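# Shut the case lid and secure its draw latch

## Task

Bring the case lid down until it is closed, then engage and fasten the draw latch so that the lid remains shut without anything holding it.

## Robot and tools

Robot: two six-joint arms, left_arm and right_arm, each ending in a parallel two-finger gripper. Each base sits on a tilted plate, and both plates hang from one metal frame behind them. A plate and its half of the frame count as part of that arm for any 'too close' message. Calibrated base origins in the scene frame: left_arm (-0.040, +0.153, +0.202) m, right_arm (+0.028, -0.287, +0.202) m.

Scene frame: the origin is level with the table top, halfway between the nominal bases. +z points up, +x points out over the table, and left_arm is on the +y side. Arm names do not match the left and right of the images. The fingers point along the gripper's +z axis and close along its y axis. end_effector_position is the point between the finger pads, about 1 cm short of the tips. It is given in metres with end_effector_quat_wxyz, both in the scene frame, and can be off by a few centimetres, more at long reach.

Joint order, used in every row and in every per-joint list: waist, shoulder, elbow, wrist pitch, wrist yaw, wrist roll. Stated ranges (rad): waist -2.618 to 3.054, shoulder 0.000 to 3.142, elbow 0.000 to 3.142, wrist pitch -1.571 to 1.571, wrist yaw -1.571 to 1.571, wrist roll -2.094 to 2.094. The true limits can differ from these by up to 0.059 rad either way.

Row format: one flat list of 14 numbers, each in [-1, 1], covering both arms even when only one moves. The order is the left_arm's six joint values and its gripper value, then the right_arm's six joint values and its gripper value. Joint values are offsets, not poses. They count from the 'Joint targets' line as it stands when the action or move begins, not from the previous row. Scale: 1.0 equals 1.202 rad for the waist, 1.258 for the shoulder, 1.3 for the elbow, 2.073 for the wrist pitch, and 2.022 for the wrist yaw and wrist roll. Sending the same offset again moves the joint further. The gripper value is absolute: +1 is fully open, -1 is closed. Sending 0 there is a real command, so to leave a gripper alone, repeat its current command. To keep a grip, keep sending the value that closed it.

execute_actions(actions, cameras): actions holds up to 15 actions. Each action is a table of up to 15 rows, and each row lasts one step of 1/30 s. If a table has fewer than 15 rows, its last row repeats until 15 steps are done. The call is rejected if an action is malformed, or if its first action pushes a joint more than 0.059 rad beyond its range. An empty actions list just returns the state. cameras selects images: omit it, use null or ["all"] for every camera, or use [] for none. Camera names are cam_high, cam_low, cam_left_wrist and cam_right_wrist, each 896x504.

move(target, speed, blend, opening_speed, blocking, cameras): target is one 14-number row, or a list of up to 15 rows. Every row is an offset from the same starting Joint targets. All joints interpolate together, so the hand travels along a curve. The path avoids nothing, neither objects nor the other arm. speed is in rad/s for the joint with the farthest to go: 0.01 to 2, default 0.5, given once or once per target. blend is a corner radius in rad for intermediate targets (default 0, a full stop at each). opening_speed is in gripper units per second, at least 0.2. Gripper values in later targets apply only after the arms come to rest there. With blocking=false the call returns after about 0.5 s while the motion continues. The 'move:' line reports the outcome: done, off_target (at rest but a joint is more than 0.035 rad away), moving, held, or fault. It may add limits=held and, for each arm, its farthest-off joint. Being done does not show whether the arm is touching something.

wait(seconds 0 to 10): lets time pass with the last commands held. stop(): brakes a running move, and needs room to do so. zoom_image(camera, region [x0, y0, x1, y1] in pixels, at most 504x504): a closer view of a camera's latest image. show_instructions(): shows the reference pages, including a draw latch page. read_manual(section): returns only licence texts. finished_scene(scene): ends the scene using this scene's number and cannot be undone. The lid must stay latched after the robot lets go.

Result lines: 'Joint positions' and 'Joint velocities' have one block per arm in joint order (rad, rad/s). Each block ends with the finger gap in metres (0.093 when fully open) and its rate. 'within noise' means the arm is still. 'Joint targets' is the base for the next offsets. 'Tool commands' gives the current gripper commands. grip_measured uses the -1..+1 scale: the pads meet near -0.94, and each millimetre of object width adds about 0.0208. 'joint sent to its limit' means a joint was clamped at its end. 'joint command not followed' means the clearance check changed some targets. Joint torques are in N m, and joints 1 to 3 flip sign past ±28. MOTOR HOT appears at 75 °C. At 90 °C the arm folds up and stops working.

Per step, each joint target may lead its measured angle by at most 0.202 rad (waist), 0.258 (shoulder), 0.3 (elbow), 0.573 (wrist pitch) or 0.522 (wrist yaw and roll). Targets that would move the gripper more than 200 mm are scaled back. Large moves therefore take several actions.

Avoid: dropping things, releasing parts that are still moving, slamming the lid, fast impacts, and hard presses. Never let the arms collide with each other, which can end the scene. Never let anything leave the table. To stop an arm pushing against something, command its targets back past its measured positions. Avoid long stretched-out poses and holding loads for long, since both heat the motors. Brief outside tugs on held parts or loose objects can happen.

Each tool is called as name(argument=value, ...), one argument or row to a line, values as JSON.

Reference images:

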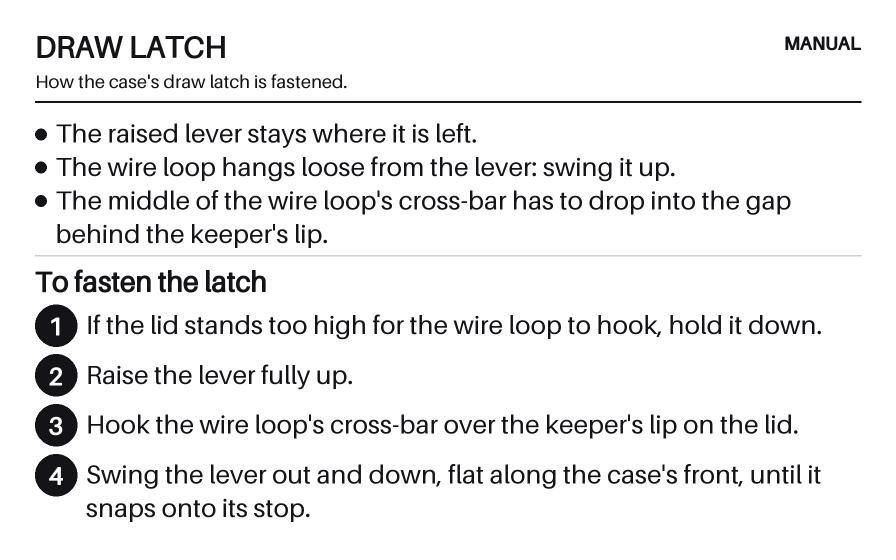

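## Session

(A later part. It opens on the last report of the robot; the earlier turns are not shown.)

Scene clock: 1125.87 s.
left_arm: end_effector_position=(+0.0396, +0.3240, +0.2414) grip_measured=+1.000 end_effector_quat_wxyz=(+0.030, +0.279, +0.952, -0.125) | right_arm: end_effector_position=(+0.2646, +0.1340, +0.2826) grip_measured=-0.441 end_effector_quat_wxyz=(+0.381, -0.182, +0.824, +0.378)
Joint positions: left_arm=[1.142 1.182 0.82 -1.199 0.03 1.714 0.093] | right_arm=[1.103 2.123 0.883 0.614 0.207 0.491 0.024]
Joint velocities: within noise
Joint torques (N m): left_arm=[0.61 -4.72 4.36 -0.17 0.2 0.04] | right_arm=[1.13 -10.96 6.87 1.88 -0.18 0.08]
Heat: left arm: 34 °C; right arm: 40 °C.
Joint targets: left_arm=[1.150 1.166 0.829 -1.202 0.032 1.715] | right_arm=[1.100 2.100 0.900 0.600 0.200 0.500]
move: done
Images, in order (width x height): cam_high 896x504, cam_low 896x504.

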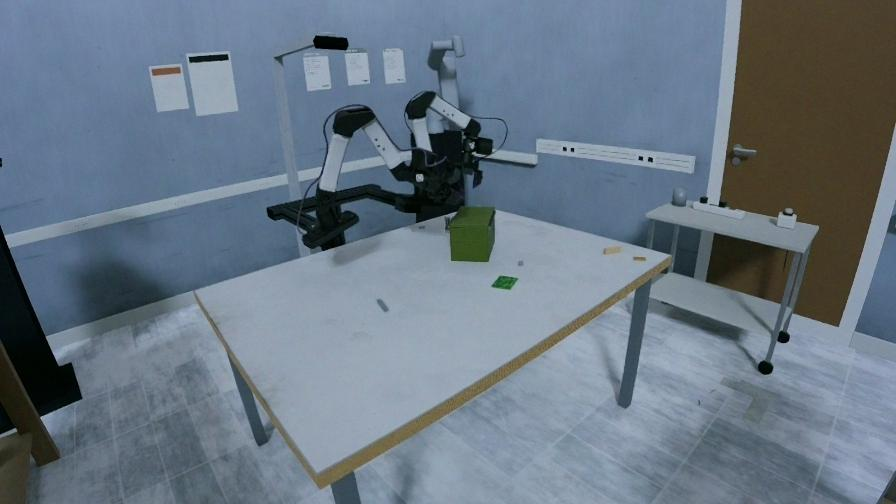

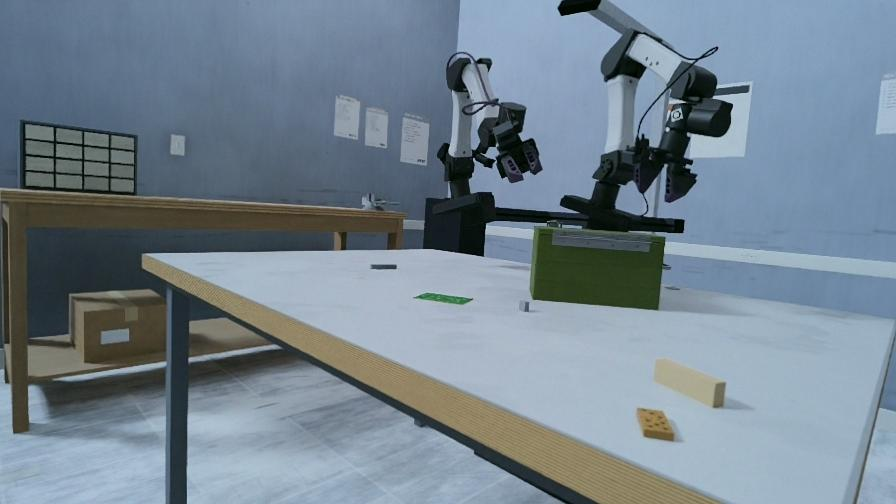

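zoom_image(
  camera="cam_high",
  region=[420, 190, 520, 280],
)

execute_actions(
  actions=[],
  cameras=["cam_right_wrist","cam_left_wrist"],
)

Scaled by 5.040 from the camera's 896x504 image, which has a finer 1280x720 frame.

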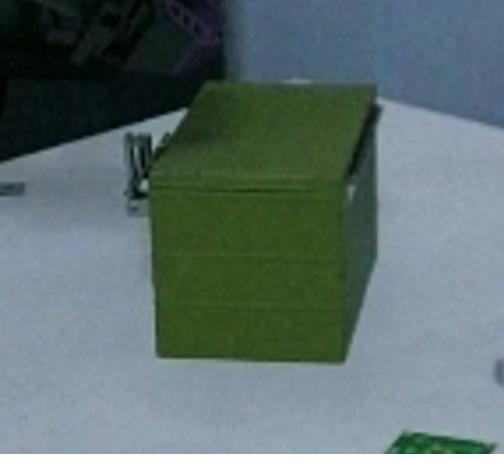

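Scene clock: 1131.10 s.
left_arm: end_effector_position=(+0.0396, +0.3240, +0.2414) grip_measured=+1.000 end_effector_quat_wxyz=(+0.030, +0.279, +0.952, -0.125) | right_arm: end_effector_position=(+0.2645, +0.1339, +0.2824) grip_measured=-0.441 end_effector_quat_wxyz=(+0.380, -0.182, +0.824, +0.378)
Joint positions: left_arm=[1.142 1.182 0.82 -1.199 0.03 1.714 0.093] | right_arm=[1.103 2.123 0.883 0.613 0.207 0.492 0.024]
Joint velocities: within noise
Joint torques (N m): left_arm=[0.58 -4.74 4.37 -0.19 0.19 0.04] | right_arm=[1.18 -11.18 7.09 1.92 -0.17 0.04]
Heat: left arm: 34 °C; right arm: 40 °C.
Joint targets: left_arm=[1.150 1.166 0.829 -1.202 0.032 1.715] | right_arm=[1.100 2.100 0.900 0.600 0.200 0.500]
Tool commands: left_gripper/opening=+1.0 right_gripper/opening=-0.44
camera_calibration:
cam_left_wrist: T_world_to_cam=[[-0.523266, -0.81942, 0.233973, 0.229583], [-0.756243, 0.573073, 0.315726, -0.191897], [-0.392796, -0.0117315, -0.919551, 0.326083], [0, 0, 0, 1]] pos_world=[0.103096, 0.301922, 0.30672]
cam_right_wrist: T_world_to_cam=[[0.588334, -0.635967, -0.499409, 0.0729123], [-0.788947, -0.316062, -0.526942, 0.44114], [0.177273, 0.704025, -0.687694, 0.133552], [0, 0, 0, 1]] pos_world=[0.281464, 0.0917737, 0.360711]
Images, in order (width x height): cam_left_wrist 896x504, cam_right_wrist 896x504.

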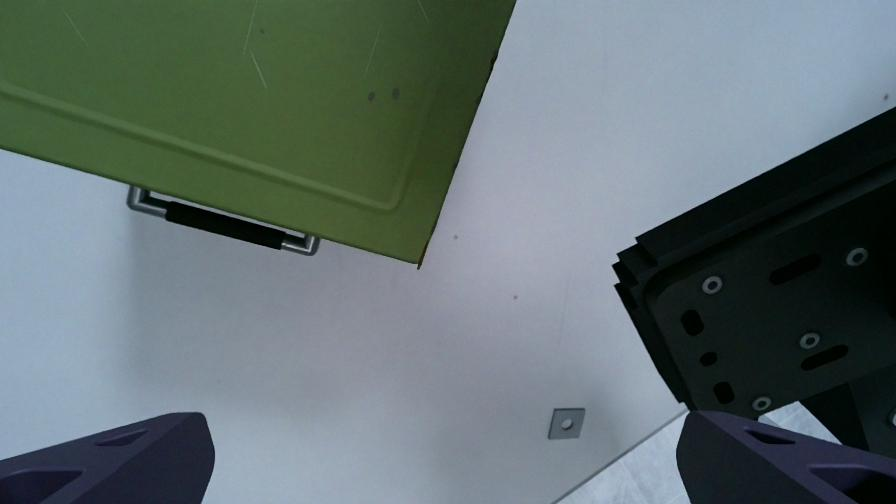

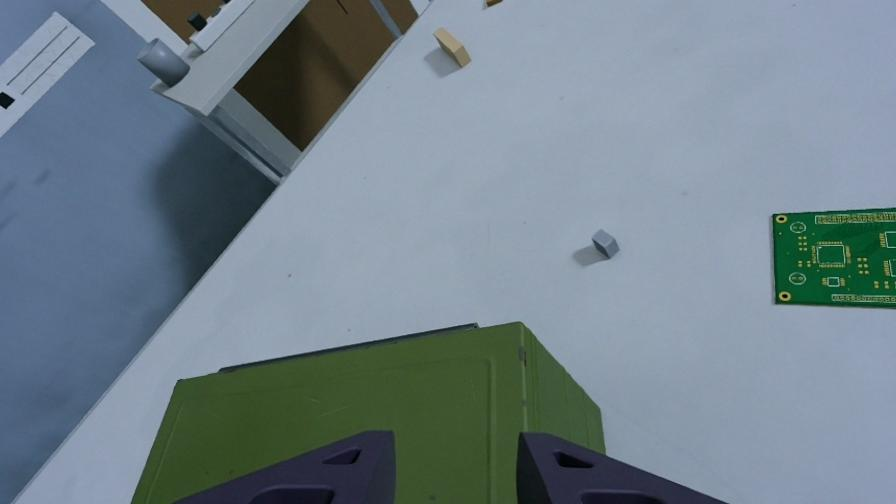

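move(
  target=[
    [0,0,0,0,0,0,1,-0.416,0,0,0,0,0,-0.44],
    [0,0,0,0,0,0,1,-0.2704,0.4483,-0.3369,0.3676,-0.4797,-0.5732,-0.44],
  ],
  speed=[0.8,0.8],
  blend=0.05,
  cameras=["cam_right_wrist"],
)

Scene clock: 1153.73 s.
left_arm: end_effector_position=(+0.0396, +0.3240, +0.2414) grip_measured=+1.000 end_effector_quat_wxyz=(+0.030, +0.279, +0.952, -0.125) | right_arm: end_effector_position=(+0.1394, +0.0298, +0.1276) grip_measured=-0.441 end_effector_quat_wxyz=(-0.368, +0.623, -0.519, -0.456)
Joint positions: left_arm=[1.142 1.182 0.82 -1.199 0.03 1.714 0.093] | right_arm=[0.768 2.655 0.464 1.344 -0.756 -0.649 0.024]
Joint velocities: within noise
Joint torques (N m): left_arm=[0.61 -4.75 4.4 -0.18 0.2 0.04] | right_arm=[1.78 -6.83 -0.12 1.79 -0.61 -0.13]
Heat: left arm: 34 °C; right arm: 41 °C.
Joint targets: left_arm=[1.150 1.166 0.829 -1.202 0.032 1.715] | right_arm=[0.775 2.664 0.462 1.362 -0.770 -0.659]
move: done
camera_calibration:
cam_right_wrist: T_world_to_cam=[[0.979009, 0.201667, -0.0295347, -0.136417], [0.113635, -0.66036, -0.742301, 0.139852], [-0.169201, 0.723363, -0.669415, 0.167972], [0, 0, 0, 1]] pos_world=[0.146082, -0.0016408, 0.212226]
Images, in order (width x height): cam_right_wrist 896x504.

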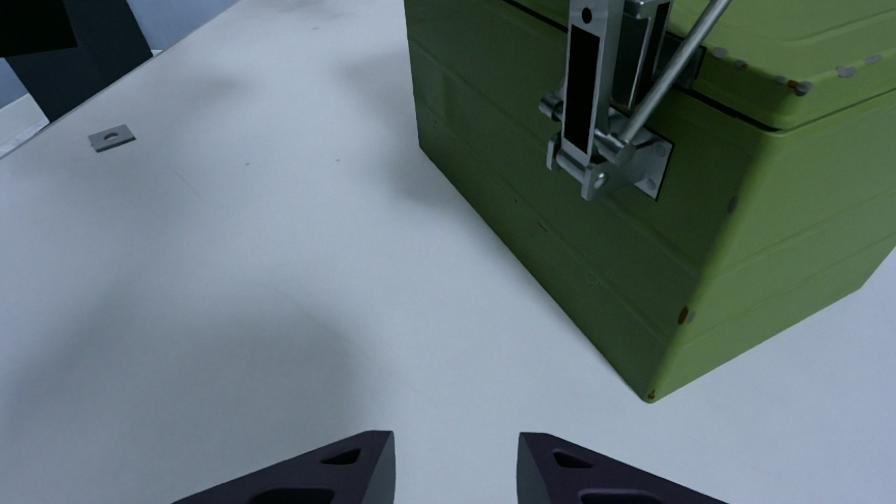

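zoom_image(
  camera="cam_right_wrist",
  region=[500, 0, 740, 220],
)

Scaled by 2.100 from the camera's 896x504 image, which has a finer 1280x720 frame.

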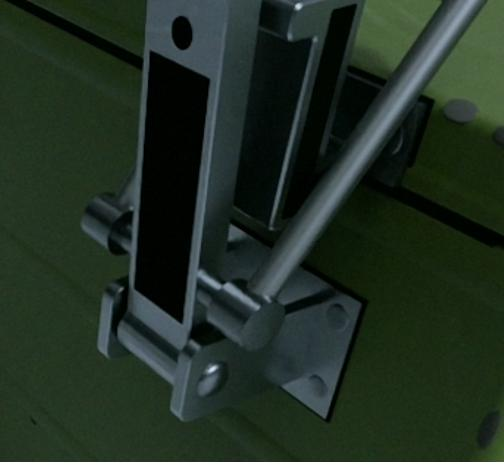

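move(
  target=[0,0,0,0,0,0,1,-0.3769,-0.3418,0.2115,-0.6257,-0.1147,0.4154,-0.44],
  speed=0.8,
  cameras=["cam_right_wrist"],
)

Scene clock: 1183.00 s.
left_arm: end_effector_position=(+0.0396, +0.3240, +0.2414) grip_measured=+1.000 end_effector_quat_wxyz=(+0.030, +0.279, +0.952, -0.125) | right_arm: end_effector_position=(+0.2324, -0.0398, +0.1600) grip_measured=-0.441 end_effector_quat_wxyz=(-0.084, -0.110, +0.804, +0.579)
Joint positions: left_arm=[1.142 1.182 0.82 -1.199 0.03 1.714 0.093] | right_arm=[0.329 2.261 0.727 0.081 -0.988 0.172 0.024]
Joint velocities: within noise
Joint torques (N m): left_arm=[0.62 -4.74 4.38 -0.18 0.19 0.03] | right_arm=[1.57 -10.37 3.02 0.46 -0.9 0.04]
Heat: left arm: 34 °C; right arm: 40 °C.
Joint targets: left_arm=[1.150 1.166 0.829 -1.202 0.032 1.715] | right_arm=[0.322 2.234 0.738 0.065 -1.002 0.181]
move: done
camera_calibration:
cam_right_wrist: T_world_to_cam=[[0.0639961, -0.294512, -0.953503, 0.128286], [-0.774629, -0.617042, 0.138598, 0.174565], [-0.62917, 0.729741, -0.267626, 0.298647], [0, 0, 0, 1]] pos_world=[0.314913, -0.0724387, 0.178053]
Images, in order (width x height): cam_right_wrist 896x504.

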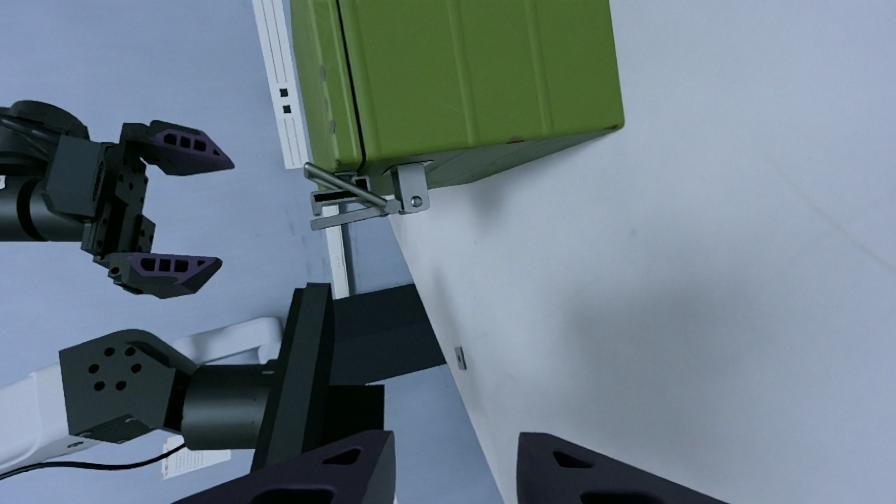

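zoom_image(
  camera="cam_right_wrist",
  region=[290, 140, 450, 240],
)

Scaled by 3.150 from the camera's 896x504 image, which has a finer 1280x720 frame.

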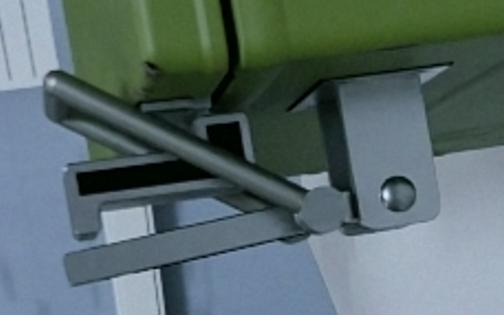

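move(
  target=[0,0,0,0,0,0,1,0.4809,-0.027,0.9715,-0.6102,0.545,0.2072,-0.316],
  speed=0.8,
  cameras=[],
)

move(
  target=[0,0,0,0,0,0,1,0.3243,0.4261,0.1908,-0.0557,0.0054,0.0346,-0.316],
  speed=0.6,
  cameras=["cam_right_wrist","cam_high"],
)

Scene clock: 1224.60 s.
left_arm: end_effector_position=(+0.0396, +0.3240, +0.2414) grip_measured=+1.000 end_effector_quat_wxyz=(+0.030, +0.279, +0.952, -0.125) | right_arm: end_effector_position=(+0.3218, +0.0511, +0.3582) grip_measured=-0.317 end_effector_quat_wxyz=(+0.075, -0.158, +0.974, +0.146)
Joint positions: left_arm=[1.142 1.182 0.82 -1.199 0.03 1.714 0.093] | right_arm=[0.902 2.224 1.98 -1.184 0.086 0.591 0.03]
Joint velocities: within noise
Joint torques (N m): left_arm=[0.62 -4.77 4.4 -0.17 0.19 0.05] | right_arm=[1.94 -13.12 7.94 0.76 0.04 0.04]
Heat: left arm: 34 °C; right arm: 43 °C.
Joint targets: left_arm=[1.150 1.166 0.829 -1.202 0.032 1.715] | right_arm=[0.900 2.200 2.000 -1.200 0.100 0.600]
move: done
No camera images: "cameras" was empty.

Scene clock: 1226.10 s.
left_arm: end_effector_position=(+0.0396, +0.3240, +0.2414) grip_measured=+1.000 end_effector_quat_wxyz=(+0.030, +0.279, +0.952, -0.125) | right_arm: end_effector_position=(+0.1478, +0.1526, +0.2218) grip_measured=-0.317 end_effector_quat_wxyz=(-0.007, -0.336, +0.942, +0.001)
Joint positions: left_arm=[1.142 1.182 0.82 -1.199 0.03 1.714 0.093] | right_arm=[1.295 2.733 2.222 -1.299 0.099 0.661 0.03]
Joint velocities: within noise
Joint torques (N m): left_arm=[0.61 -4.72 4.41 -0.18 0.19 0.04] | right_arm=[0.76 -13.09 7.99 0.06 0.05 0.04]
Heat: left arm: 34 °C; right arm: 43 °C.
Joint targets: left_arm=[1.150 1.166 0.829 -1.202 0.032 1.715] | right_arm=[1.290 2.736 2.248 -1.316 0.111 0.670]
move: done
camera_calibration:
cam_right_wrist: T_world_to_cam=[[0.625014, -0.78032, -0.0214106, 0.0337161], [-0.704923, -0.575981, 0.413918, 0.14157], [-0.335321, -0.243612, -0.910062, 0.369115], [0, 0, 0, 1]] pos_world=[0.202495, 0.197772, 0.278041]
Images, in order (width x height): cam_high 896x504, cam_right_wrist 896x504.

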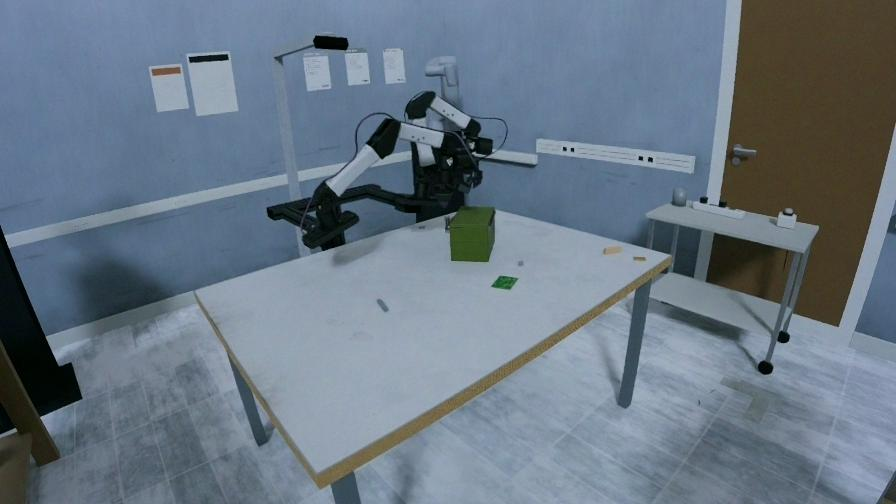

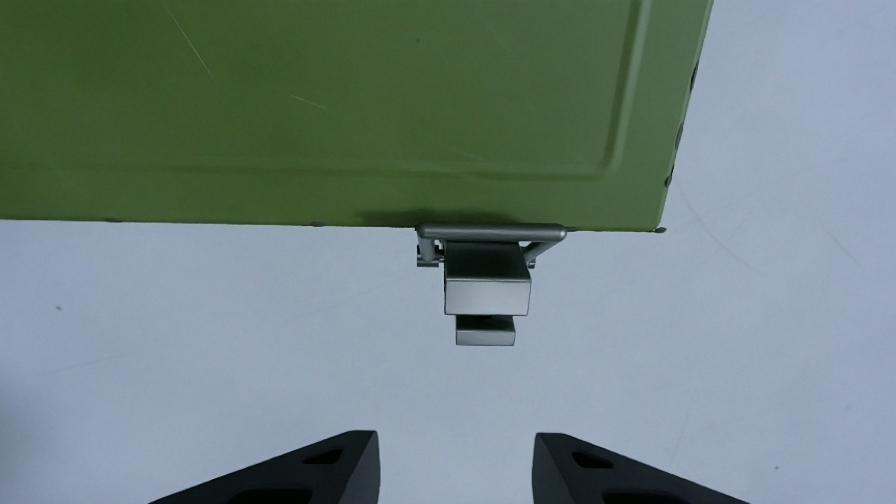

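move(
  target=[0,0,0,0,0,0,1,-0.0141,-0.0024,-0.1108,0.0656,0.0045,0.0049,-0.316],
  speed=0.2,
  cameras=["cam_right_wrist"],
)

Scene clock: 1258.77 s.
left_arm: end_effector_position=(+0.0396, +0.3240, +0.2414) grip_measured=+1.000 end_effector_quat_wxyz=(+0.030, +0.279, +0.952, -0.125) | right_arm: end_effector_position=(+0.1516, +0.1472, +0.1936) grip_measured=-0.317 end_effector_quat_wxyz=(-0.007, -0.325, +0.946, -0.004)
Joint positions: left_arm=[1.142 1.182 0.82 -1.199 0.03 1.714 0.093] | right_arm=[1.28 2.733 2.113 -1.196 0.107 0.671 0.03]
Joint velocities: within noise
Joint torques (N m): left_arm=[0.59 -4.72 4.38 -0.18 0.19 0.03] | right_arm=[0.87 -13.3 5.01 0.38 0.05 0.08]
Heat: left arm: 34 °C; right arm: 51 °C.
Joint targets: left_arm=[1.150 1.166 0.829 -1.202 0.032 1.715] | right_arm=[1.273 2.733 2.105 -1.180 0.120 0.680]
move: done
camera_calibration:
cam_right_wrist: T_world_to_cam=[[0.606256, -0.795174, -0.012356, 0.0298558], [-0.719701, -0.555192, 0.416885, 0.151377], [-0.338356, -0.243846, -0.908875, 0.343655], [0, 0, 0, 1]] pos_world=[0.207124, 0.191583, 0.249602]
Images, in order (width x height): cam_right_wrist 896x504.

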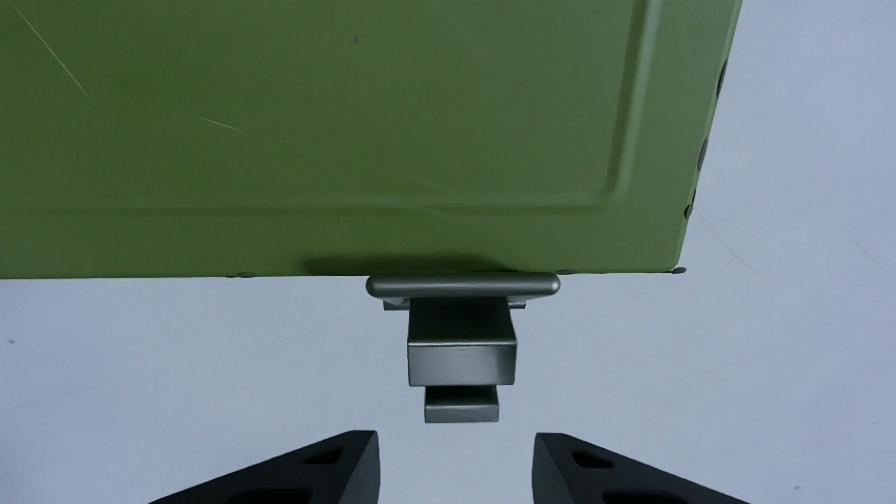

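move(
  target=[0,0,0,0,0,0,1,-0.0058,0.0079,-0.0438,0.0376,0.0035,0.0035,-0.316],
  speed=0.12,
  cameras=["cam_right_wrist"],
)

Scene clock: 1273.97 s.
left_arm: end_effector_position=(+0.0396, +0.3240, +0.2414) grip_measured=+1.000 end_effector_quat_wxyz=(+0.030, +0.279, +0.952, -0.125) | right_arm: end_effector_position=(+0.1545, +0.1492, +0.1794) grip_measured=-0.317 end_effector_quat_wxyz=(+0.001, -0.318, +0.948, +0.003)
Joint positions: left_arm=[1.142 1.182 0.82 -1.199 0.03 1.714 0.093] | right_arm=[1.274 2.733 2.057 -1.118 0.114 0.679 0.03]
Joint velocities: within noise
Joint torques (N m): left_arm=[0.64 -4.72 4.36 -0.18 0.19 0.04] | right_arm=[0.75 -12.41 5.09 0.46 0.1 0.11]
Heat: left arm: 34 °C; right arm: 53 °C.
Joint targets: left_arm=[1.150 1.166 0.829 -1.202 0.032 1.715] | right_arm=[1.266 2.743 2.048 -1.102 0.127 0.687]
move: done
camera_calibration:
cam_right_wrist: T_world_to_cam=[[0.593642, -0.804446, -0.0213665, 0.0344333], [-0.732724, -0.551311, 0.398963, 0.16517], [-0.332724, -0.221186, -0.916718, 0.329381], [0, 0, 0, 1]] pos_world=[0.210176, 0.191614, 0.236789]
Images, in order (width x height): cam_right_wrist 896x504.

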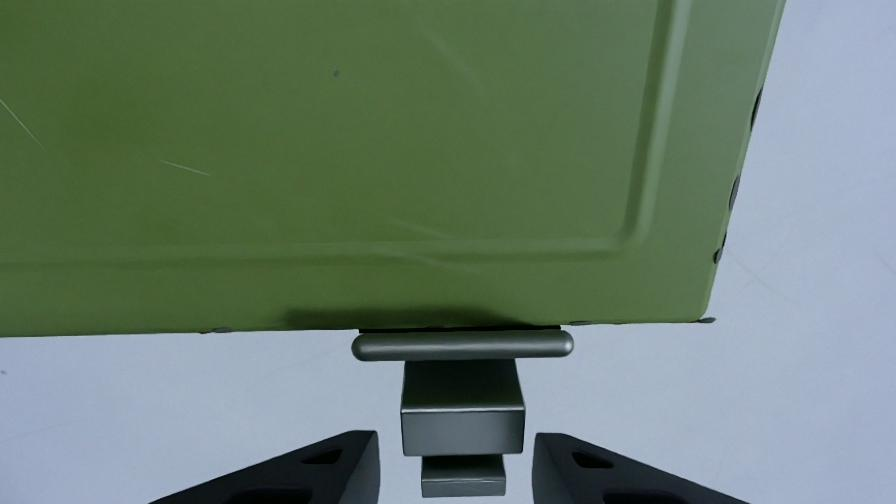

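move(
  target=[0,0,0,0,0,0,1,0,0,0,0,0,0,-0.8],
  opening_speed=0.6,
)

Scene clock: 1310.73 s.
left_arm: end_effector_position=(+0.0396, +0.3240, +0.2414) grip_measured=+1.000 end_effector_quat_wxyz=(+0.030, +0.279, +0.952, -0.125) | right_arm: end_effector_position=(+0.1556, +0.1488, +0.1793) grip_measured=-0.659 end_effector_quat_wxyz=(+0.003, -0.317, +0.949, +0.002)
Joint positions: left_arm=[1.142 1.182 0.82 -1.199 0.03 1.714 0.093] | right_arm=[1.273 2.733 2.057 -1.118 0.118 0.679 0.014]
Joint velocities: within noise
Joint torques (N m): left_arm=[0.58 -4.72 4.4 -0.17 0.19 0.04] | right_arm=[0.88 -12.55 5.01 0.42 0.08 0.06]
Heat: left arm: 34 °C; right arm: 54 °C.
Joint targets: left_arm=[1.150 1.166 0.829 -1.202 0.032 1.715] | right_arm=[1.266 2.743 2.048 -1.102 0.127 0.687]
move: done
camera_calibration:
cam_left_wrist: T_world_to_cam=[[-0.523266, -0.81942, 0.233973, 0.229583], [-0.756243, 0.573073, 0.315726, -0.191897], [-0.392796, -0.0117315, -0.919551, 0.326083], [0, 0, 0, 1]] pos_world=[0.103096, 0.301922, 0.30672]
cam_right_wrist: T_world_to_cam=[[0.592222, -0.805574, -0.0180124, 0.0332184], [-0.735212, -0.549373, 0.397056, 0.166249], [-0.329753, -0.221902, -0.917618, 0.329419], [0, 0, 0, 1]] pos_world=[0.211182, 0.191191, 0.236869]

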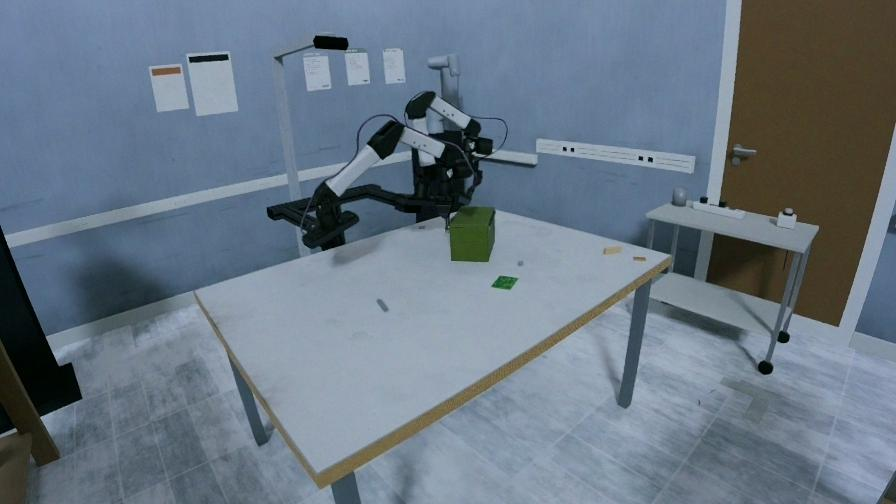

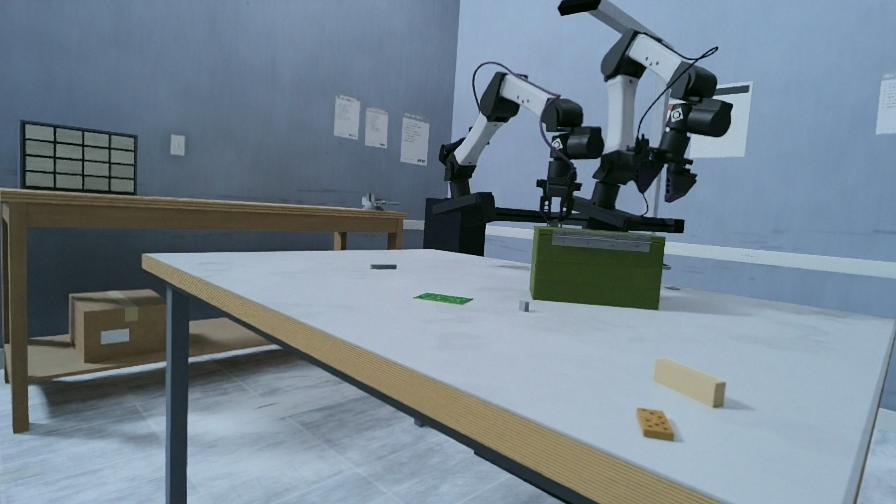

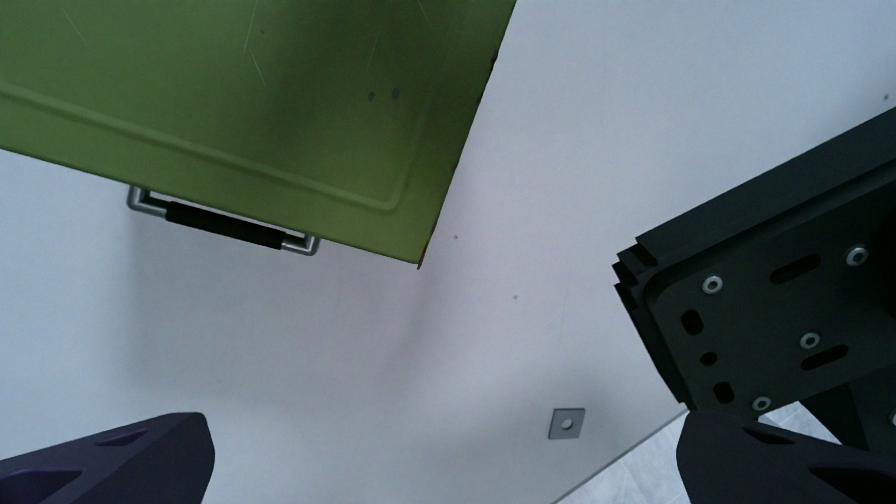

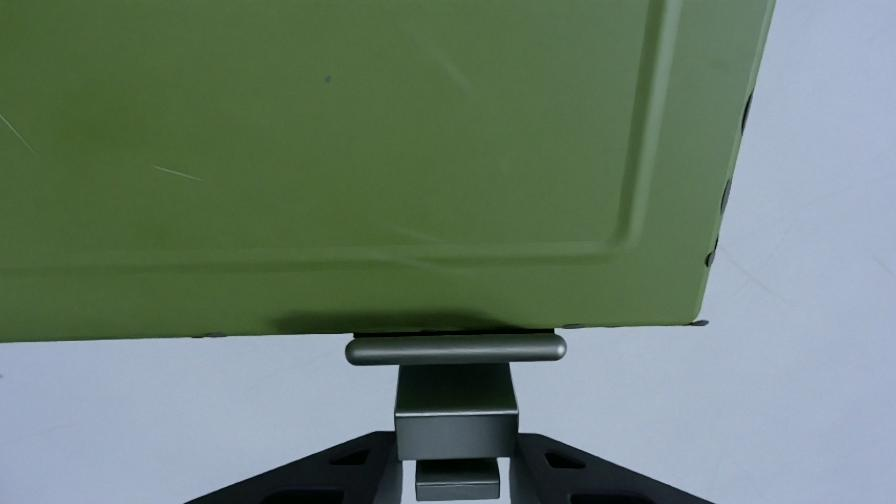

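zoom_image(
  camera="cam_right_wrist",
  region=[320, 300, 600, 504],
)

Scaled by 1.800 from the camera's 896x504 image, which has a finer 1280x720 frame.

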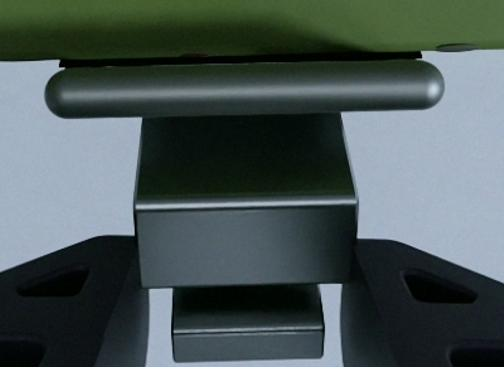

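move(
  target=[
    [0,0,0,0,0,0,1,0,0,0,0,0,0,-0.316],
    [0,0,0,0,0,0,1,0.005,-0.0035,-0.0115,0.001,0,0,-0.316],
  ],
  opening_speed=1,
  cameras=["cam_right_wrist"],
)

zoom_image(
  camera="cam_right_wrist",
  region=[320, 300, 600, 504],
)

Scene clock: 1361.63 s.
left_arm: end_effector_position=(+0.0396, +0.3240, +0.2414) grip_measured=+1.000 end_effector_quat_wxyz=(+0.030, +0.279, +0.952, -0.125) | right_arm: end_effector_position=(+0.1544, +0.1455, +0.1757) grip_measured=-0.317 end_effector_quat_wxyz=(+0.000, -0.317, +0.948, -0.003)
Joint positions: left_arm=[1.142 1.182 0.82 -1.199 0.03 1.714 0.093] | right_arm=[1.273 2.733 2.042 -1.115 0.118 0.679 0.03]
Joint velocities: within noise
Joint torques (N m): left_arm=[0.62 -4.71 4.4 -0.18 0.19 0.03] | right_arm=[1.47 -12.86 4.81 0.45 0.06 0.07]
Heat: left arm: 34 °C; right arm: 55 °C.
Joint targets: left_arm=[1.150 1.166 0.829 -1.202 0.032 1.715] | right_arm=[1.272 2.739 2.032 -1.100 0.127 0.687]
move: done
camera_calibration:
cam_right_wrist: T_world_to_cam=[[0.593246, -0.804949, -0.0107764, 0.0296952], [-0.733377, -0.545922, 0.405128, 0.162717], [-0.33199, -0.232437, -0.914197, 0.326187], [0, 0, 0, 1]] pos_world=[0.210007, 0.188552, 0.232598]
Images, in order (width x height): cam_right_wrist 896x504.

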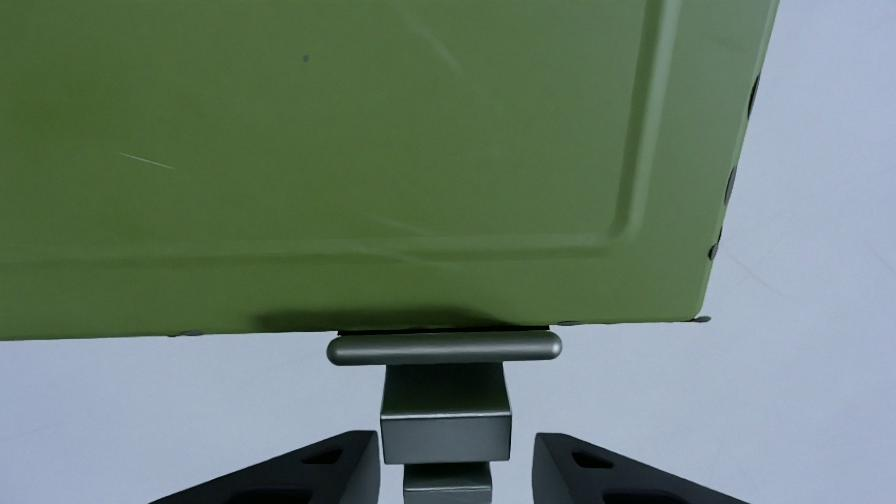

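Scaled by 1.800 from the camera's 896x504 image, which has a finer 1280x720 frame.

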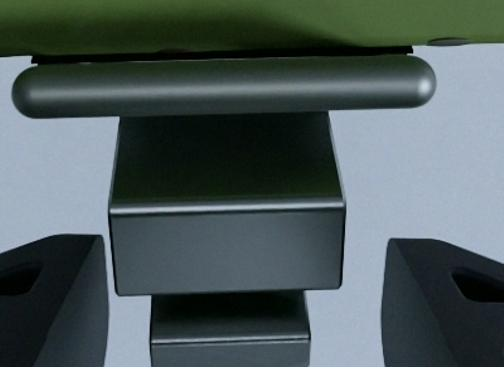

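move(
  target=[
    [0,0,0,0,0,0,1,0.004,0,0,0,0,0,-0.316],
    [0,0,0,0,0,0,1,0.004,0,0,0,0,0,-0.75],
  ],
  opening_speed=0.6,
  cameras=["cam_right_wrist"],
)

zoom_image(
  camera="cam_right_wrist",
  region=[320, 300, 600, 504],
)

Scene clock: 1371.53 s.
left_arm: end_effector_position=(+0.0396, +0.3240, +0.2414) grip_measured=+1.000 end_effector_quat_wxyz=(+0.030, +0.279, +0.952, -0.125) | right_arm: end_effector_position=(+0.1538, +0.1470, +0.1758) grip_measured=-0.670 end_effector_quat_wxyz=(+0.001, -0.318, +0.948, +0.000)
Joint positions: left_arm=[1.142 1.182 0.82 -1.199 0.03 1.714 0.093] | right_arm=[1.275 2.733 2.042 -1.11 0.118 0.679 0.013]
Joint velocities: within noise
Joint torques (N m): left_arm=[0.59 -4.74 4.36 -0.18 0.2 0.04] | right_arm=[1.52 -12.59 4.9 0.35 0.09 0.06]
Heat: left arm: 34 °C; right arm: 56 °C.
Joint targets: left_arm=[1.150 1.166 0.829 -1.202 0.032 1.715] | right_arm=[1.277 2.739 2.032 -1.100 0.128 0.687]
move: done
camera_calibration:
cam_right_wrist: T_world_to_cam=[[0.594252, -0.804153, -0.0142461, 0.0315609], [-0.733266, -0.548975, 0.401182, 0.164227], [-0.330433, -0.227957, -0.915887, 0.325849], [0, 0, 0, 1]] pos_world=[0.209338, 0.189816, 0.233006]
Images, in order (width x height): cam_right_wrist 896x504.

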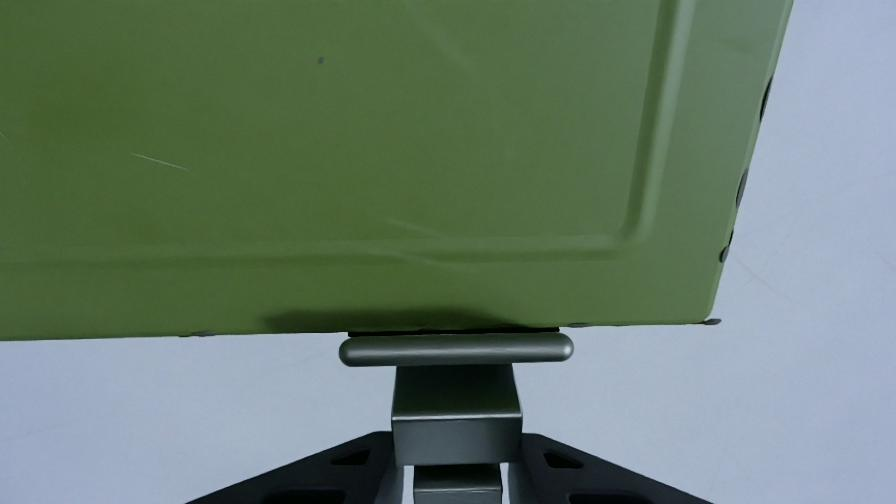

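Scaled by 1.800 from the camera's 896x504 image, which has a finer 1280x720 frame.

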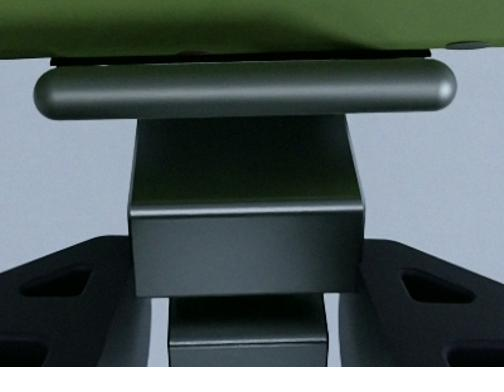

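move(
  target=[
    [0,0,0,0,0,0,1,0,0,0,0,0,0,-0.3],
    [0,0,0,0,0,0,1,0.004,-0.052,-0.024,0.0077,0,0,-0.3],
    [0,0,0,0,0,0,1,0.0043,-0.012,-0.024,0.0077,0,0,-0.3],
  ],
  opening_speed=1,
  speed=0.2,
  cameras=["cam_right_wrist"],
)

zoom_image(
  camera="cam_right_wrist",
  region=[320, 300, 600, 504],
)

Scene clock: 1421.93 s.
left_arm: end_effector_position=(+0.0396, +0.3240, +0.2414) grip_measured=+1.000 end_effector_quat_wxyz=(+0.030, +0.279, +0.952, -0.125) | right_arm: end_effector_position=(+0.1516, +0.1408, +0.1700) grip_measured=-0.302 end_effector_quat_wxyz=(-0.004, -0.319, +0.948, -0.008)
Joint positions: left_arm=[1.142 1.182 0.82 -1.199 0.03 1.714 0.093] | right_arm=[1.275 2.729 2.01 -1.1 0.118 0.679 0.031]
Joint velocities: within noise
Joint torques (N m): left_arm=[0.59 -4.72 4.37 -0.17 0.19 0.04] | right_arm=[1.99 -13.7 5.05 0.36 0.04 0.09]
Heat: left arm: 34 °C; right arm: 58 °C.
Joint targets: left_arm=[1.150 1.166 0.829 -1.202 0.032 1.715] | right_arm=[1.282 2.723 2.001 -1.084 0.128 0.687]
move: done
camera_calibration:
cam_right_wrist: T_world_to_cam=[[0.595838, -0.803098, -0.00316239, 0.0255824], [-0.730445, -0.543563, 0.413508, 0.158255], [-0.333806, -0.244074, -0.910495, 0.320284], [0, 0, 0, 1]] pos_world=[0.207267, 0.18474, 0.226258]
Images, in order (width x height): cam_right_wrist 896x504.

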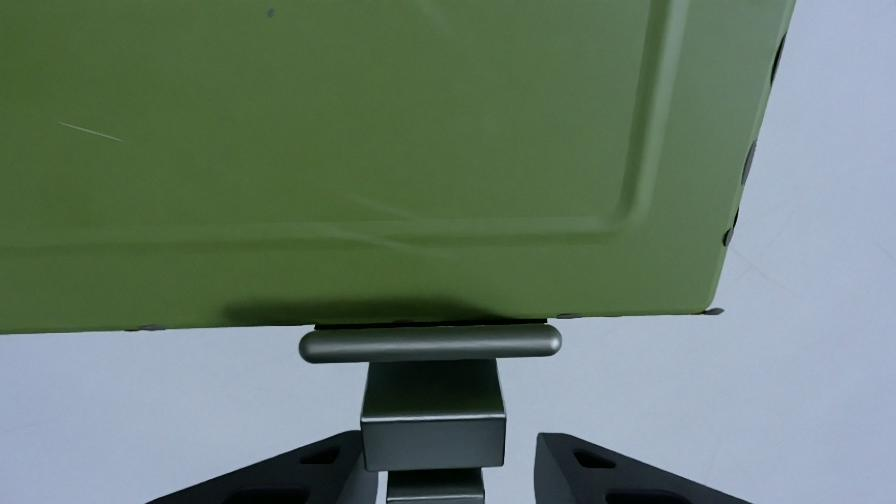

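Scaled by 1.800 from the camera's 896x504 image, which has a finer 1280x720 frame.

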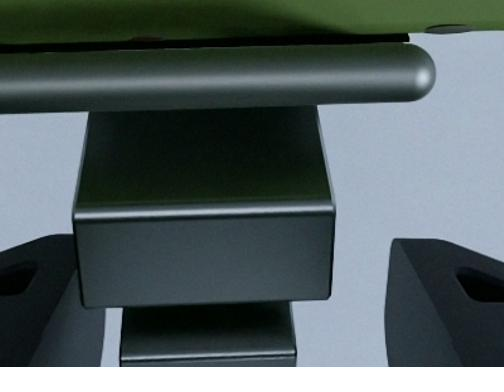

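move(
  target=[
    [0,0,0,0,0,0,1,0.010,-0.045,0,0.003,0,0,-0.3],
    [0,0,0,0,0,0,1,0.0055,-0.0087,0,0.003,0,0,-0.3],
  ],
  speed=0.2,
  cameras=["cam_right_wrist"],
)

zoom_image(
  camera="cam_right_wrist",
  region=[320, 300, 600, 504],
)

Scene clock: 1434.97 s.
left_arm: end_effector_position=(+0.0396, +0.3240, +0.2414) grip_measured=+1.000 end_effector_quat_wxyz=(+0.030, +0.279, +0.952, -0.125) | right_arm: end_effector_position=(+0.1477, +0.1450, +0.1744) grip_measured=-0.302 end_effector_quat_wxyz=(+0.002, -0.324, +0.946, -0.001)
Joint positions: left_arm=[1.142 1.182 0.82 -1.199 0.03 1.714 0.093] | right_arm=[1.287 2.72 2.01 -1.092 0.118 0.679 0.031]
Joint velocities: within noise
Joint torques (N m): left_arm=[0.62 -4.74 4.4 -0.19 0.19 0.04] | right_arm=[1.44 -13.74 4.94 0.41 0.1 0.06]
Heat: left arm: 34 °C; right arm: 57 °C.
Joint targets: left_arm=[1.150 1.166 0.829 -1.202 0.032 1.715] | right_arm=[1.288 2.713 2.001 -1.078 0.128 0.687]
move: done
camera_calibration:
cam_right_wrist: T_world_to_cam=[[0.603909, -0.796967, -0.0117397, 0.0307023], [-0.727656, -0.55728, 0.399946, 0.159832], [-0.325286, -0.232989, -0.916464, 0.322213], [0, 0, 0, 1]] pos_world=[0.202573, 0.188612, 0.231733]
Images, in order (width x height): cam_right_wrist 896x504.

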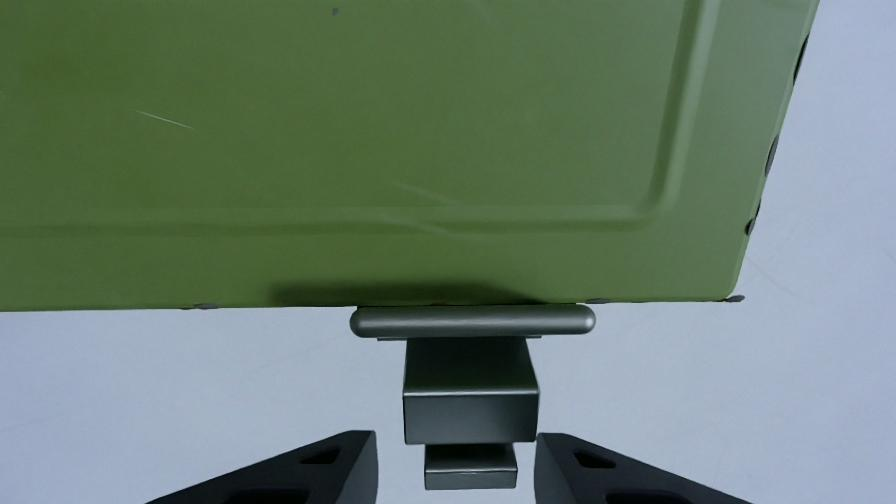

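Scaled by 1.800 from the camera's 896x504 image, which has a finer 1280x720 frame.

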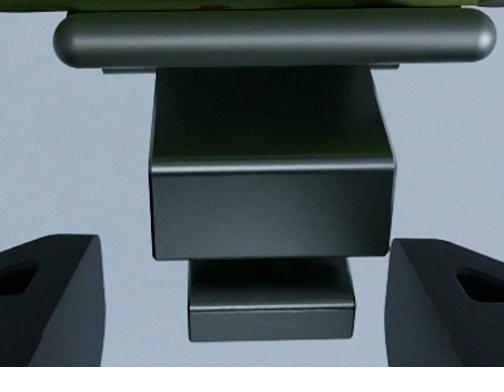

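move(
  target=[
    [0,0,0,0,0,0,1,-0.011,0,0,0,0,0,-0.3],
  ],
  speed=0.2,
  cameras=["cam_right_wrist"],
)

zoom_image(
  camera="cam_right_wrist",
  region=[320, 300, 600, 504],
)

Scene clock: 1443.50 s.
left_arm: end_effector_position=(+0.0396, +0.3240, +0.2414) grip_measured=+1.000 end_effector_quat_wxyz=(+0.030, +0.279, +0.952, -0.125) | right_arm: end_effector_position=(+0.1494, +0.1445, +0.1742) grip_measured=-0.302 end_effector_quat_wxyz=(+0.002, -0.322, +0.947, -0.001)
Joint positions: left_arm=[1.142 1.182 0.82 -1.199 0.03 1.714 0.093] | right_arm=[1.283 2.72 2.01 -1.092 0.118 0.679 0.031]
Joint velocities: within noise
Joint torques (N m): left_arm=[0.61 -4.74 4.34 -0.17 0.18 0.05] | right_arm=[0.76 -13.83 4.94 0.4 0.07 0.05]
Heat: left arm: 34 °C; right arm: 57 °C.
Joint targets: left_arm=[1.150 1.166 0.829 -1.202 0.032 1.715] | right_arm=[1.275 2.713 2.001 -1.078 0.128 0.687]
move: done
camera_calibration:
cam_right_wrist: T_world_to_cam=[[0.600658, -0.799413, -0.0121905, 0.0301821], [-0.729492, -0.554234, 0.400832, 0.16058], [-0.327187, -0.23187, -0.91607, 0.322509], [0, 0, 0, 1]] pos_world=[0.204534, 0.187907, 0.231443]
Images, in order (width x height): cam_right_wrist 896x504.

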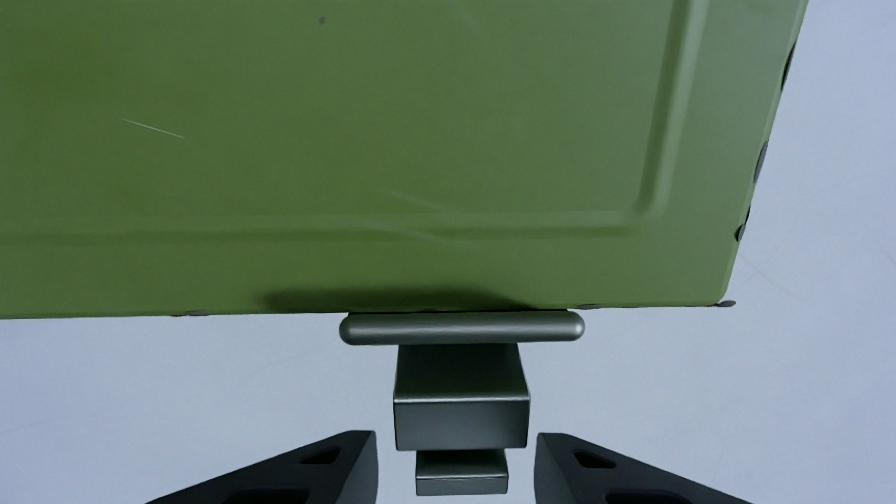

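Scaled by 1.800 from the camera's 896x504 image, which has a finer 1280x720 frame.

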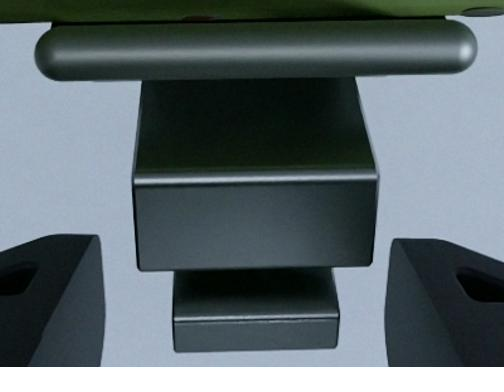

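move(
  target=[0,0,0,0,0,0,1,0,0,0,0,0,0,-0.85],
  opening_speed=0.6,
  cameras=["cam_right_wrist"],
)

zoom_image(
  camera="cam_right_wrist",
  region=[320, 300, 600, 504],
)

Scene clock: 1456.10 s.
left_arm: end_effector_position=(+0.0396, +0.3240, +0.2414) grip_measured=+1.000 end_effector_quat_wxyz=(+0.030, +0.279, +0.952, -0.125) | right_arm: end_effector_position=(+0.1491, +0.1436, +0.1740) grip_measured=-0.777 end_effector_quat_wxyz=(+0.000, -0.321, +0.947, -0.002)
Joint positions: left_arm=[1.142 1.182 0.82 -1.199 0.03 1.714 0.093] | right_arm=[1.282 2.72 2.009 -1.095 0.115 0.68 0.008]
Joint velocities: within noise
Joint torques (N m): left_arm=[0.58 -4.74 4.37 -0.18 0.19 0.04] | right_arm=[0.62 -13.75 5.01 0.44 0.12 0.04]
Heat: left arm: 34 °C; right arm: 57 °C.
Joint targets: left_arm=[1.150 1.166 0.829 -1.202 0.032 1.715] | right_arm=[1.275 2.713 2.001 -1.077 0.128 0.687]
move: done
camera_calibration:
cam_right_wrist: T_world_to_cam=[[0.59976, -0.800095, -0.0116239, 0.0297513], [-0.728755, -0.552167, 0.405003, 0.158795], [-0.330459, -0.234434, -0.914242, 0.322523], [0, 0, 0, 1]] pos_world=[0.20446, 0.187096, 0.230897]
Images, in order (width x height): cam_right_wrist 896x504.

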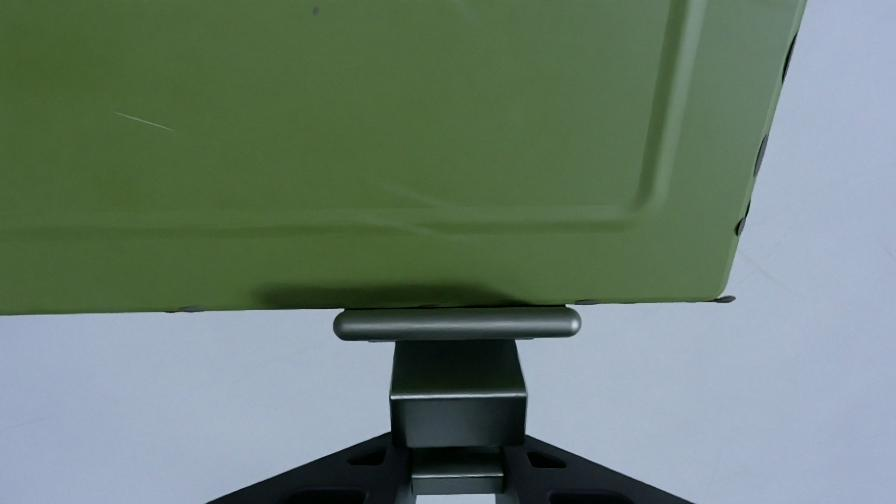

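Scaled by 1.800 from the camera's 896x504 image, which has a finer 1280x720 frame.

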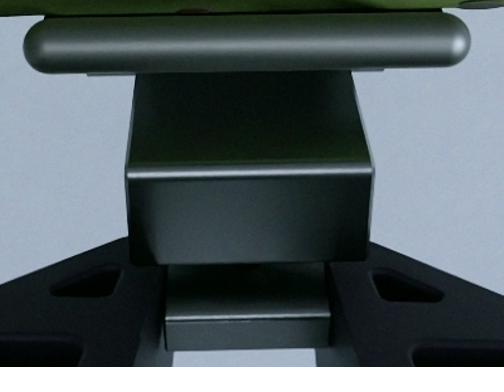

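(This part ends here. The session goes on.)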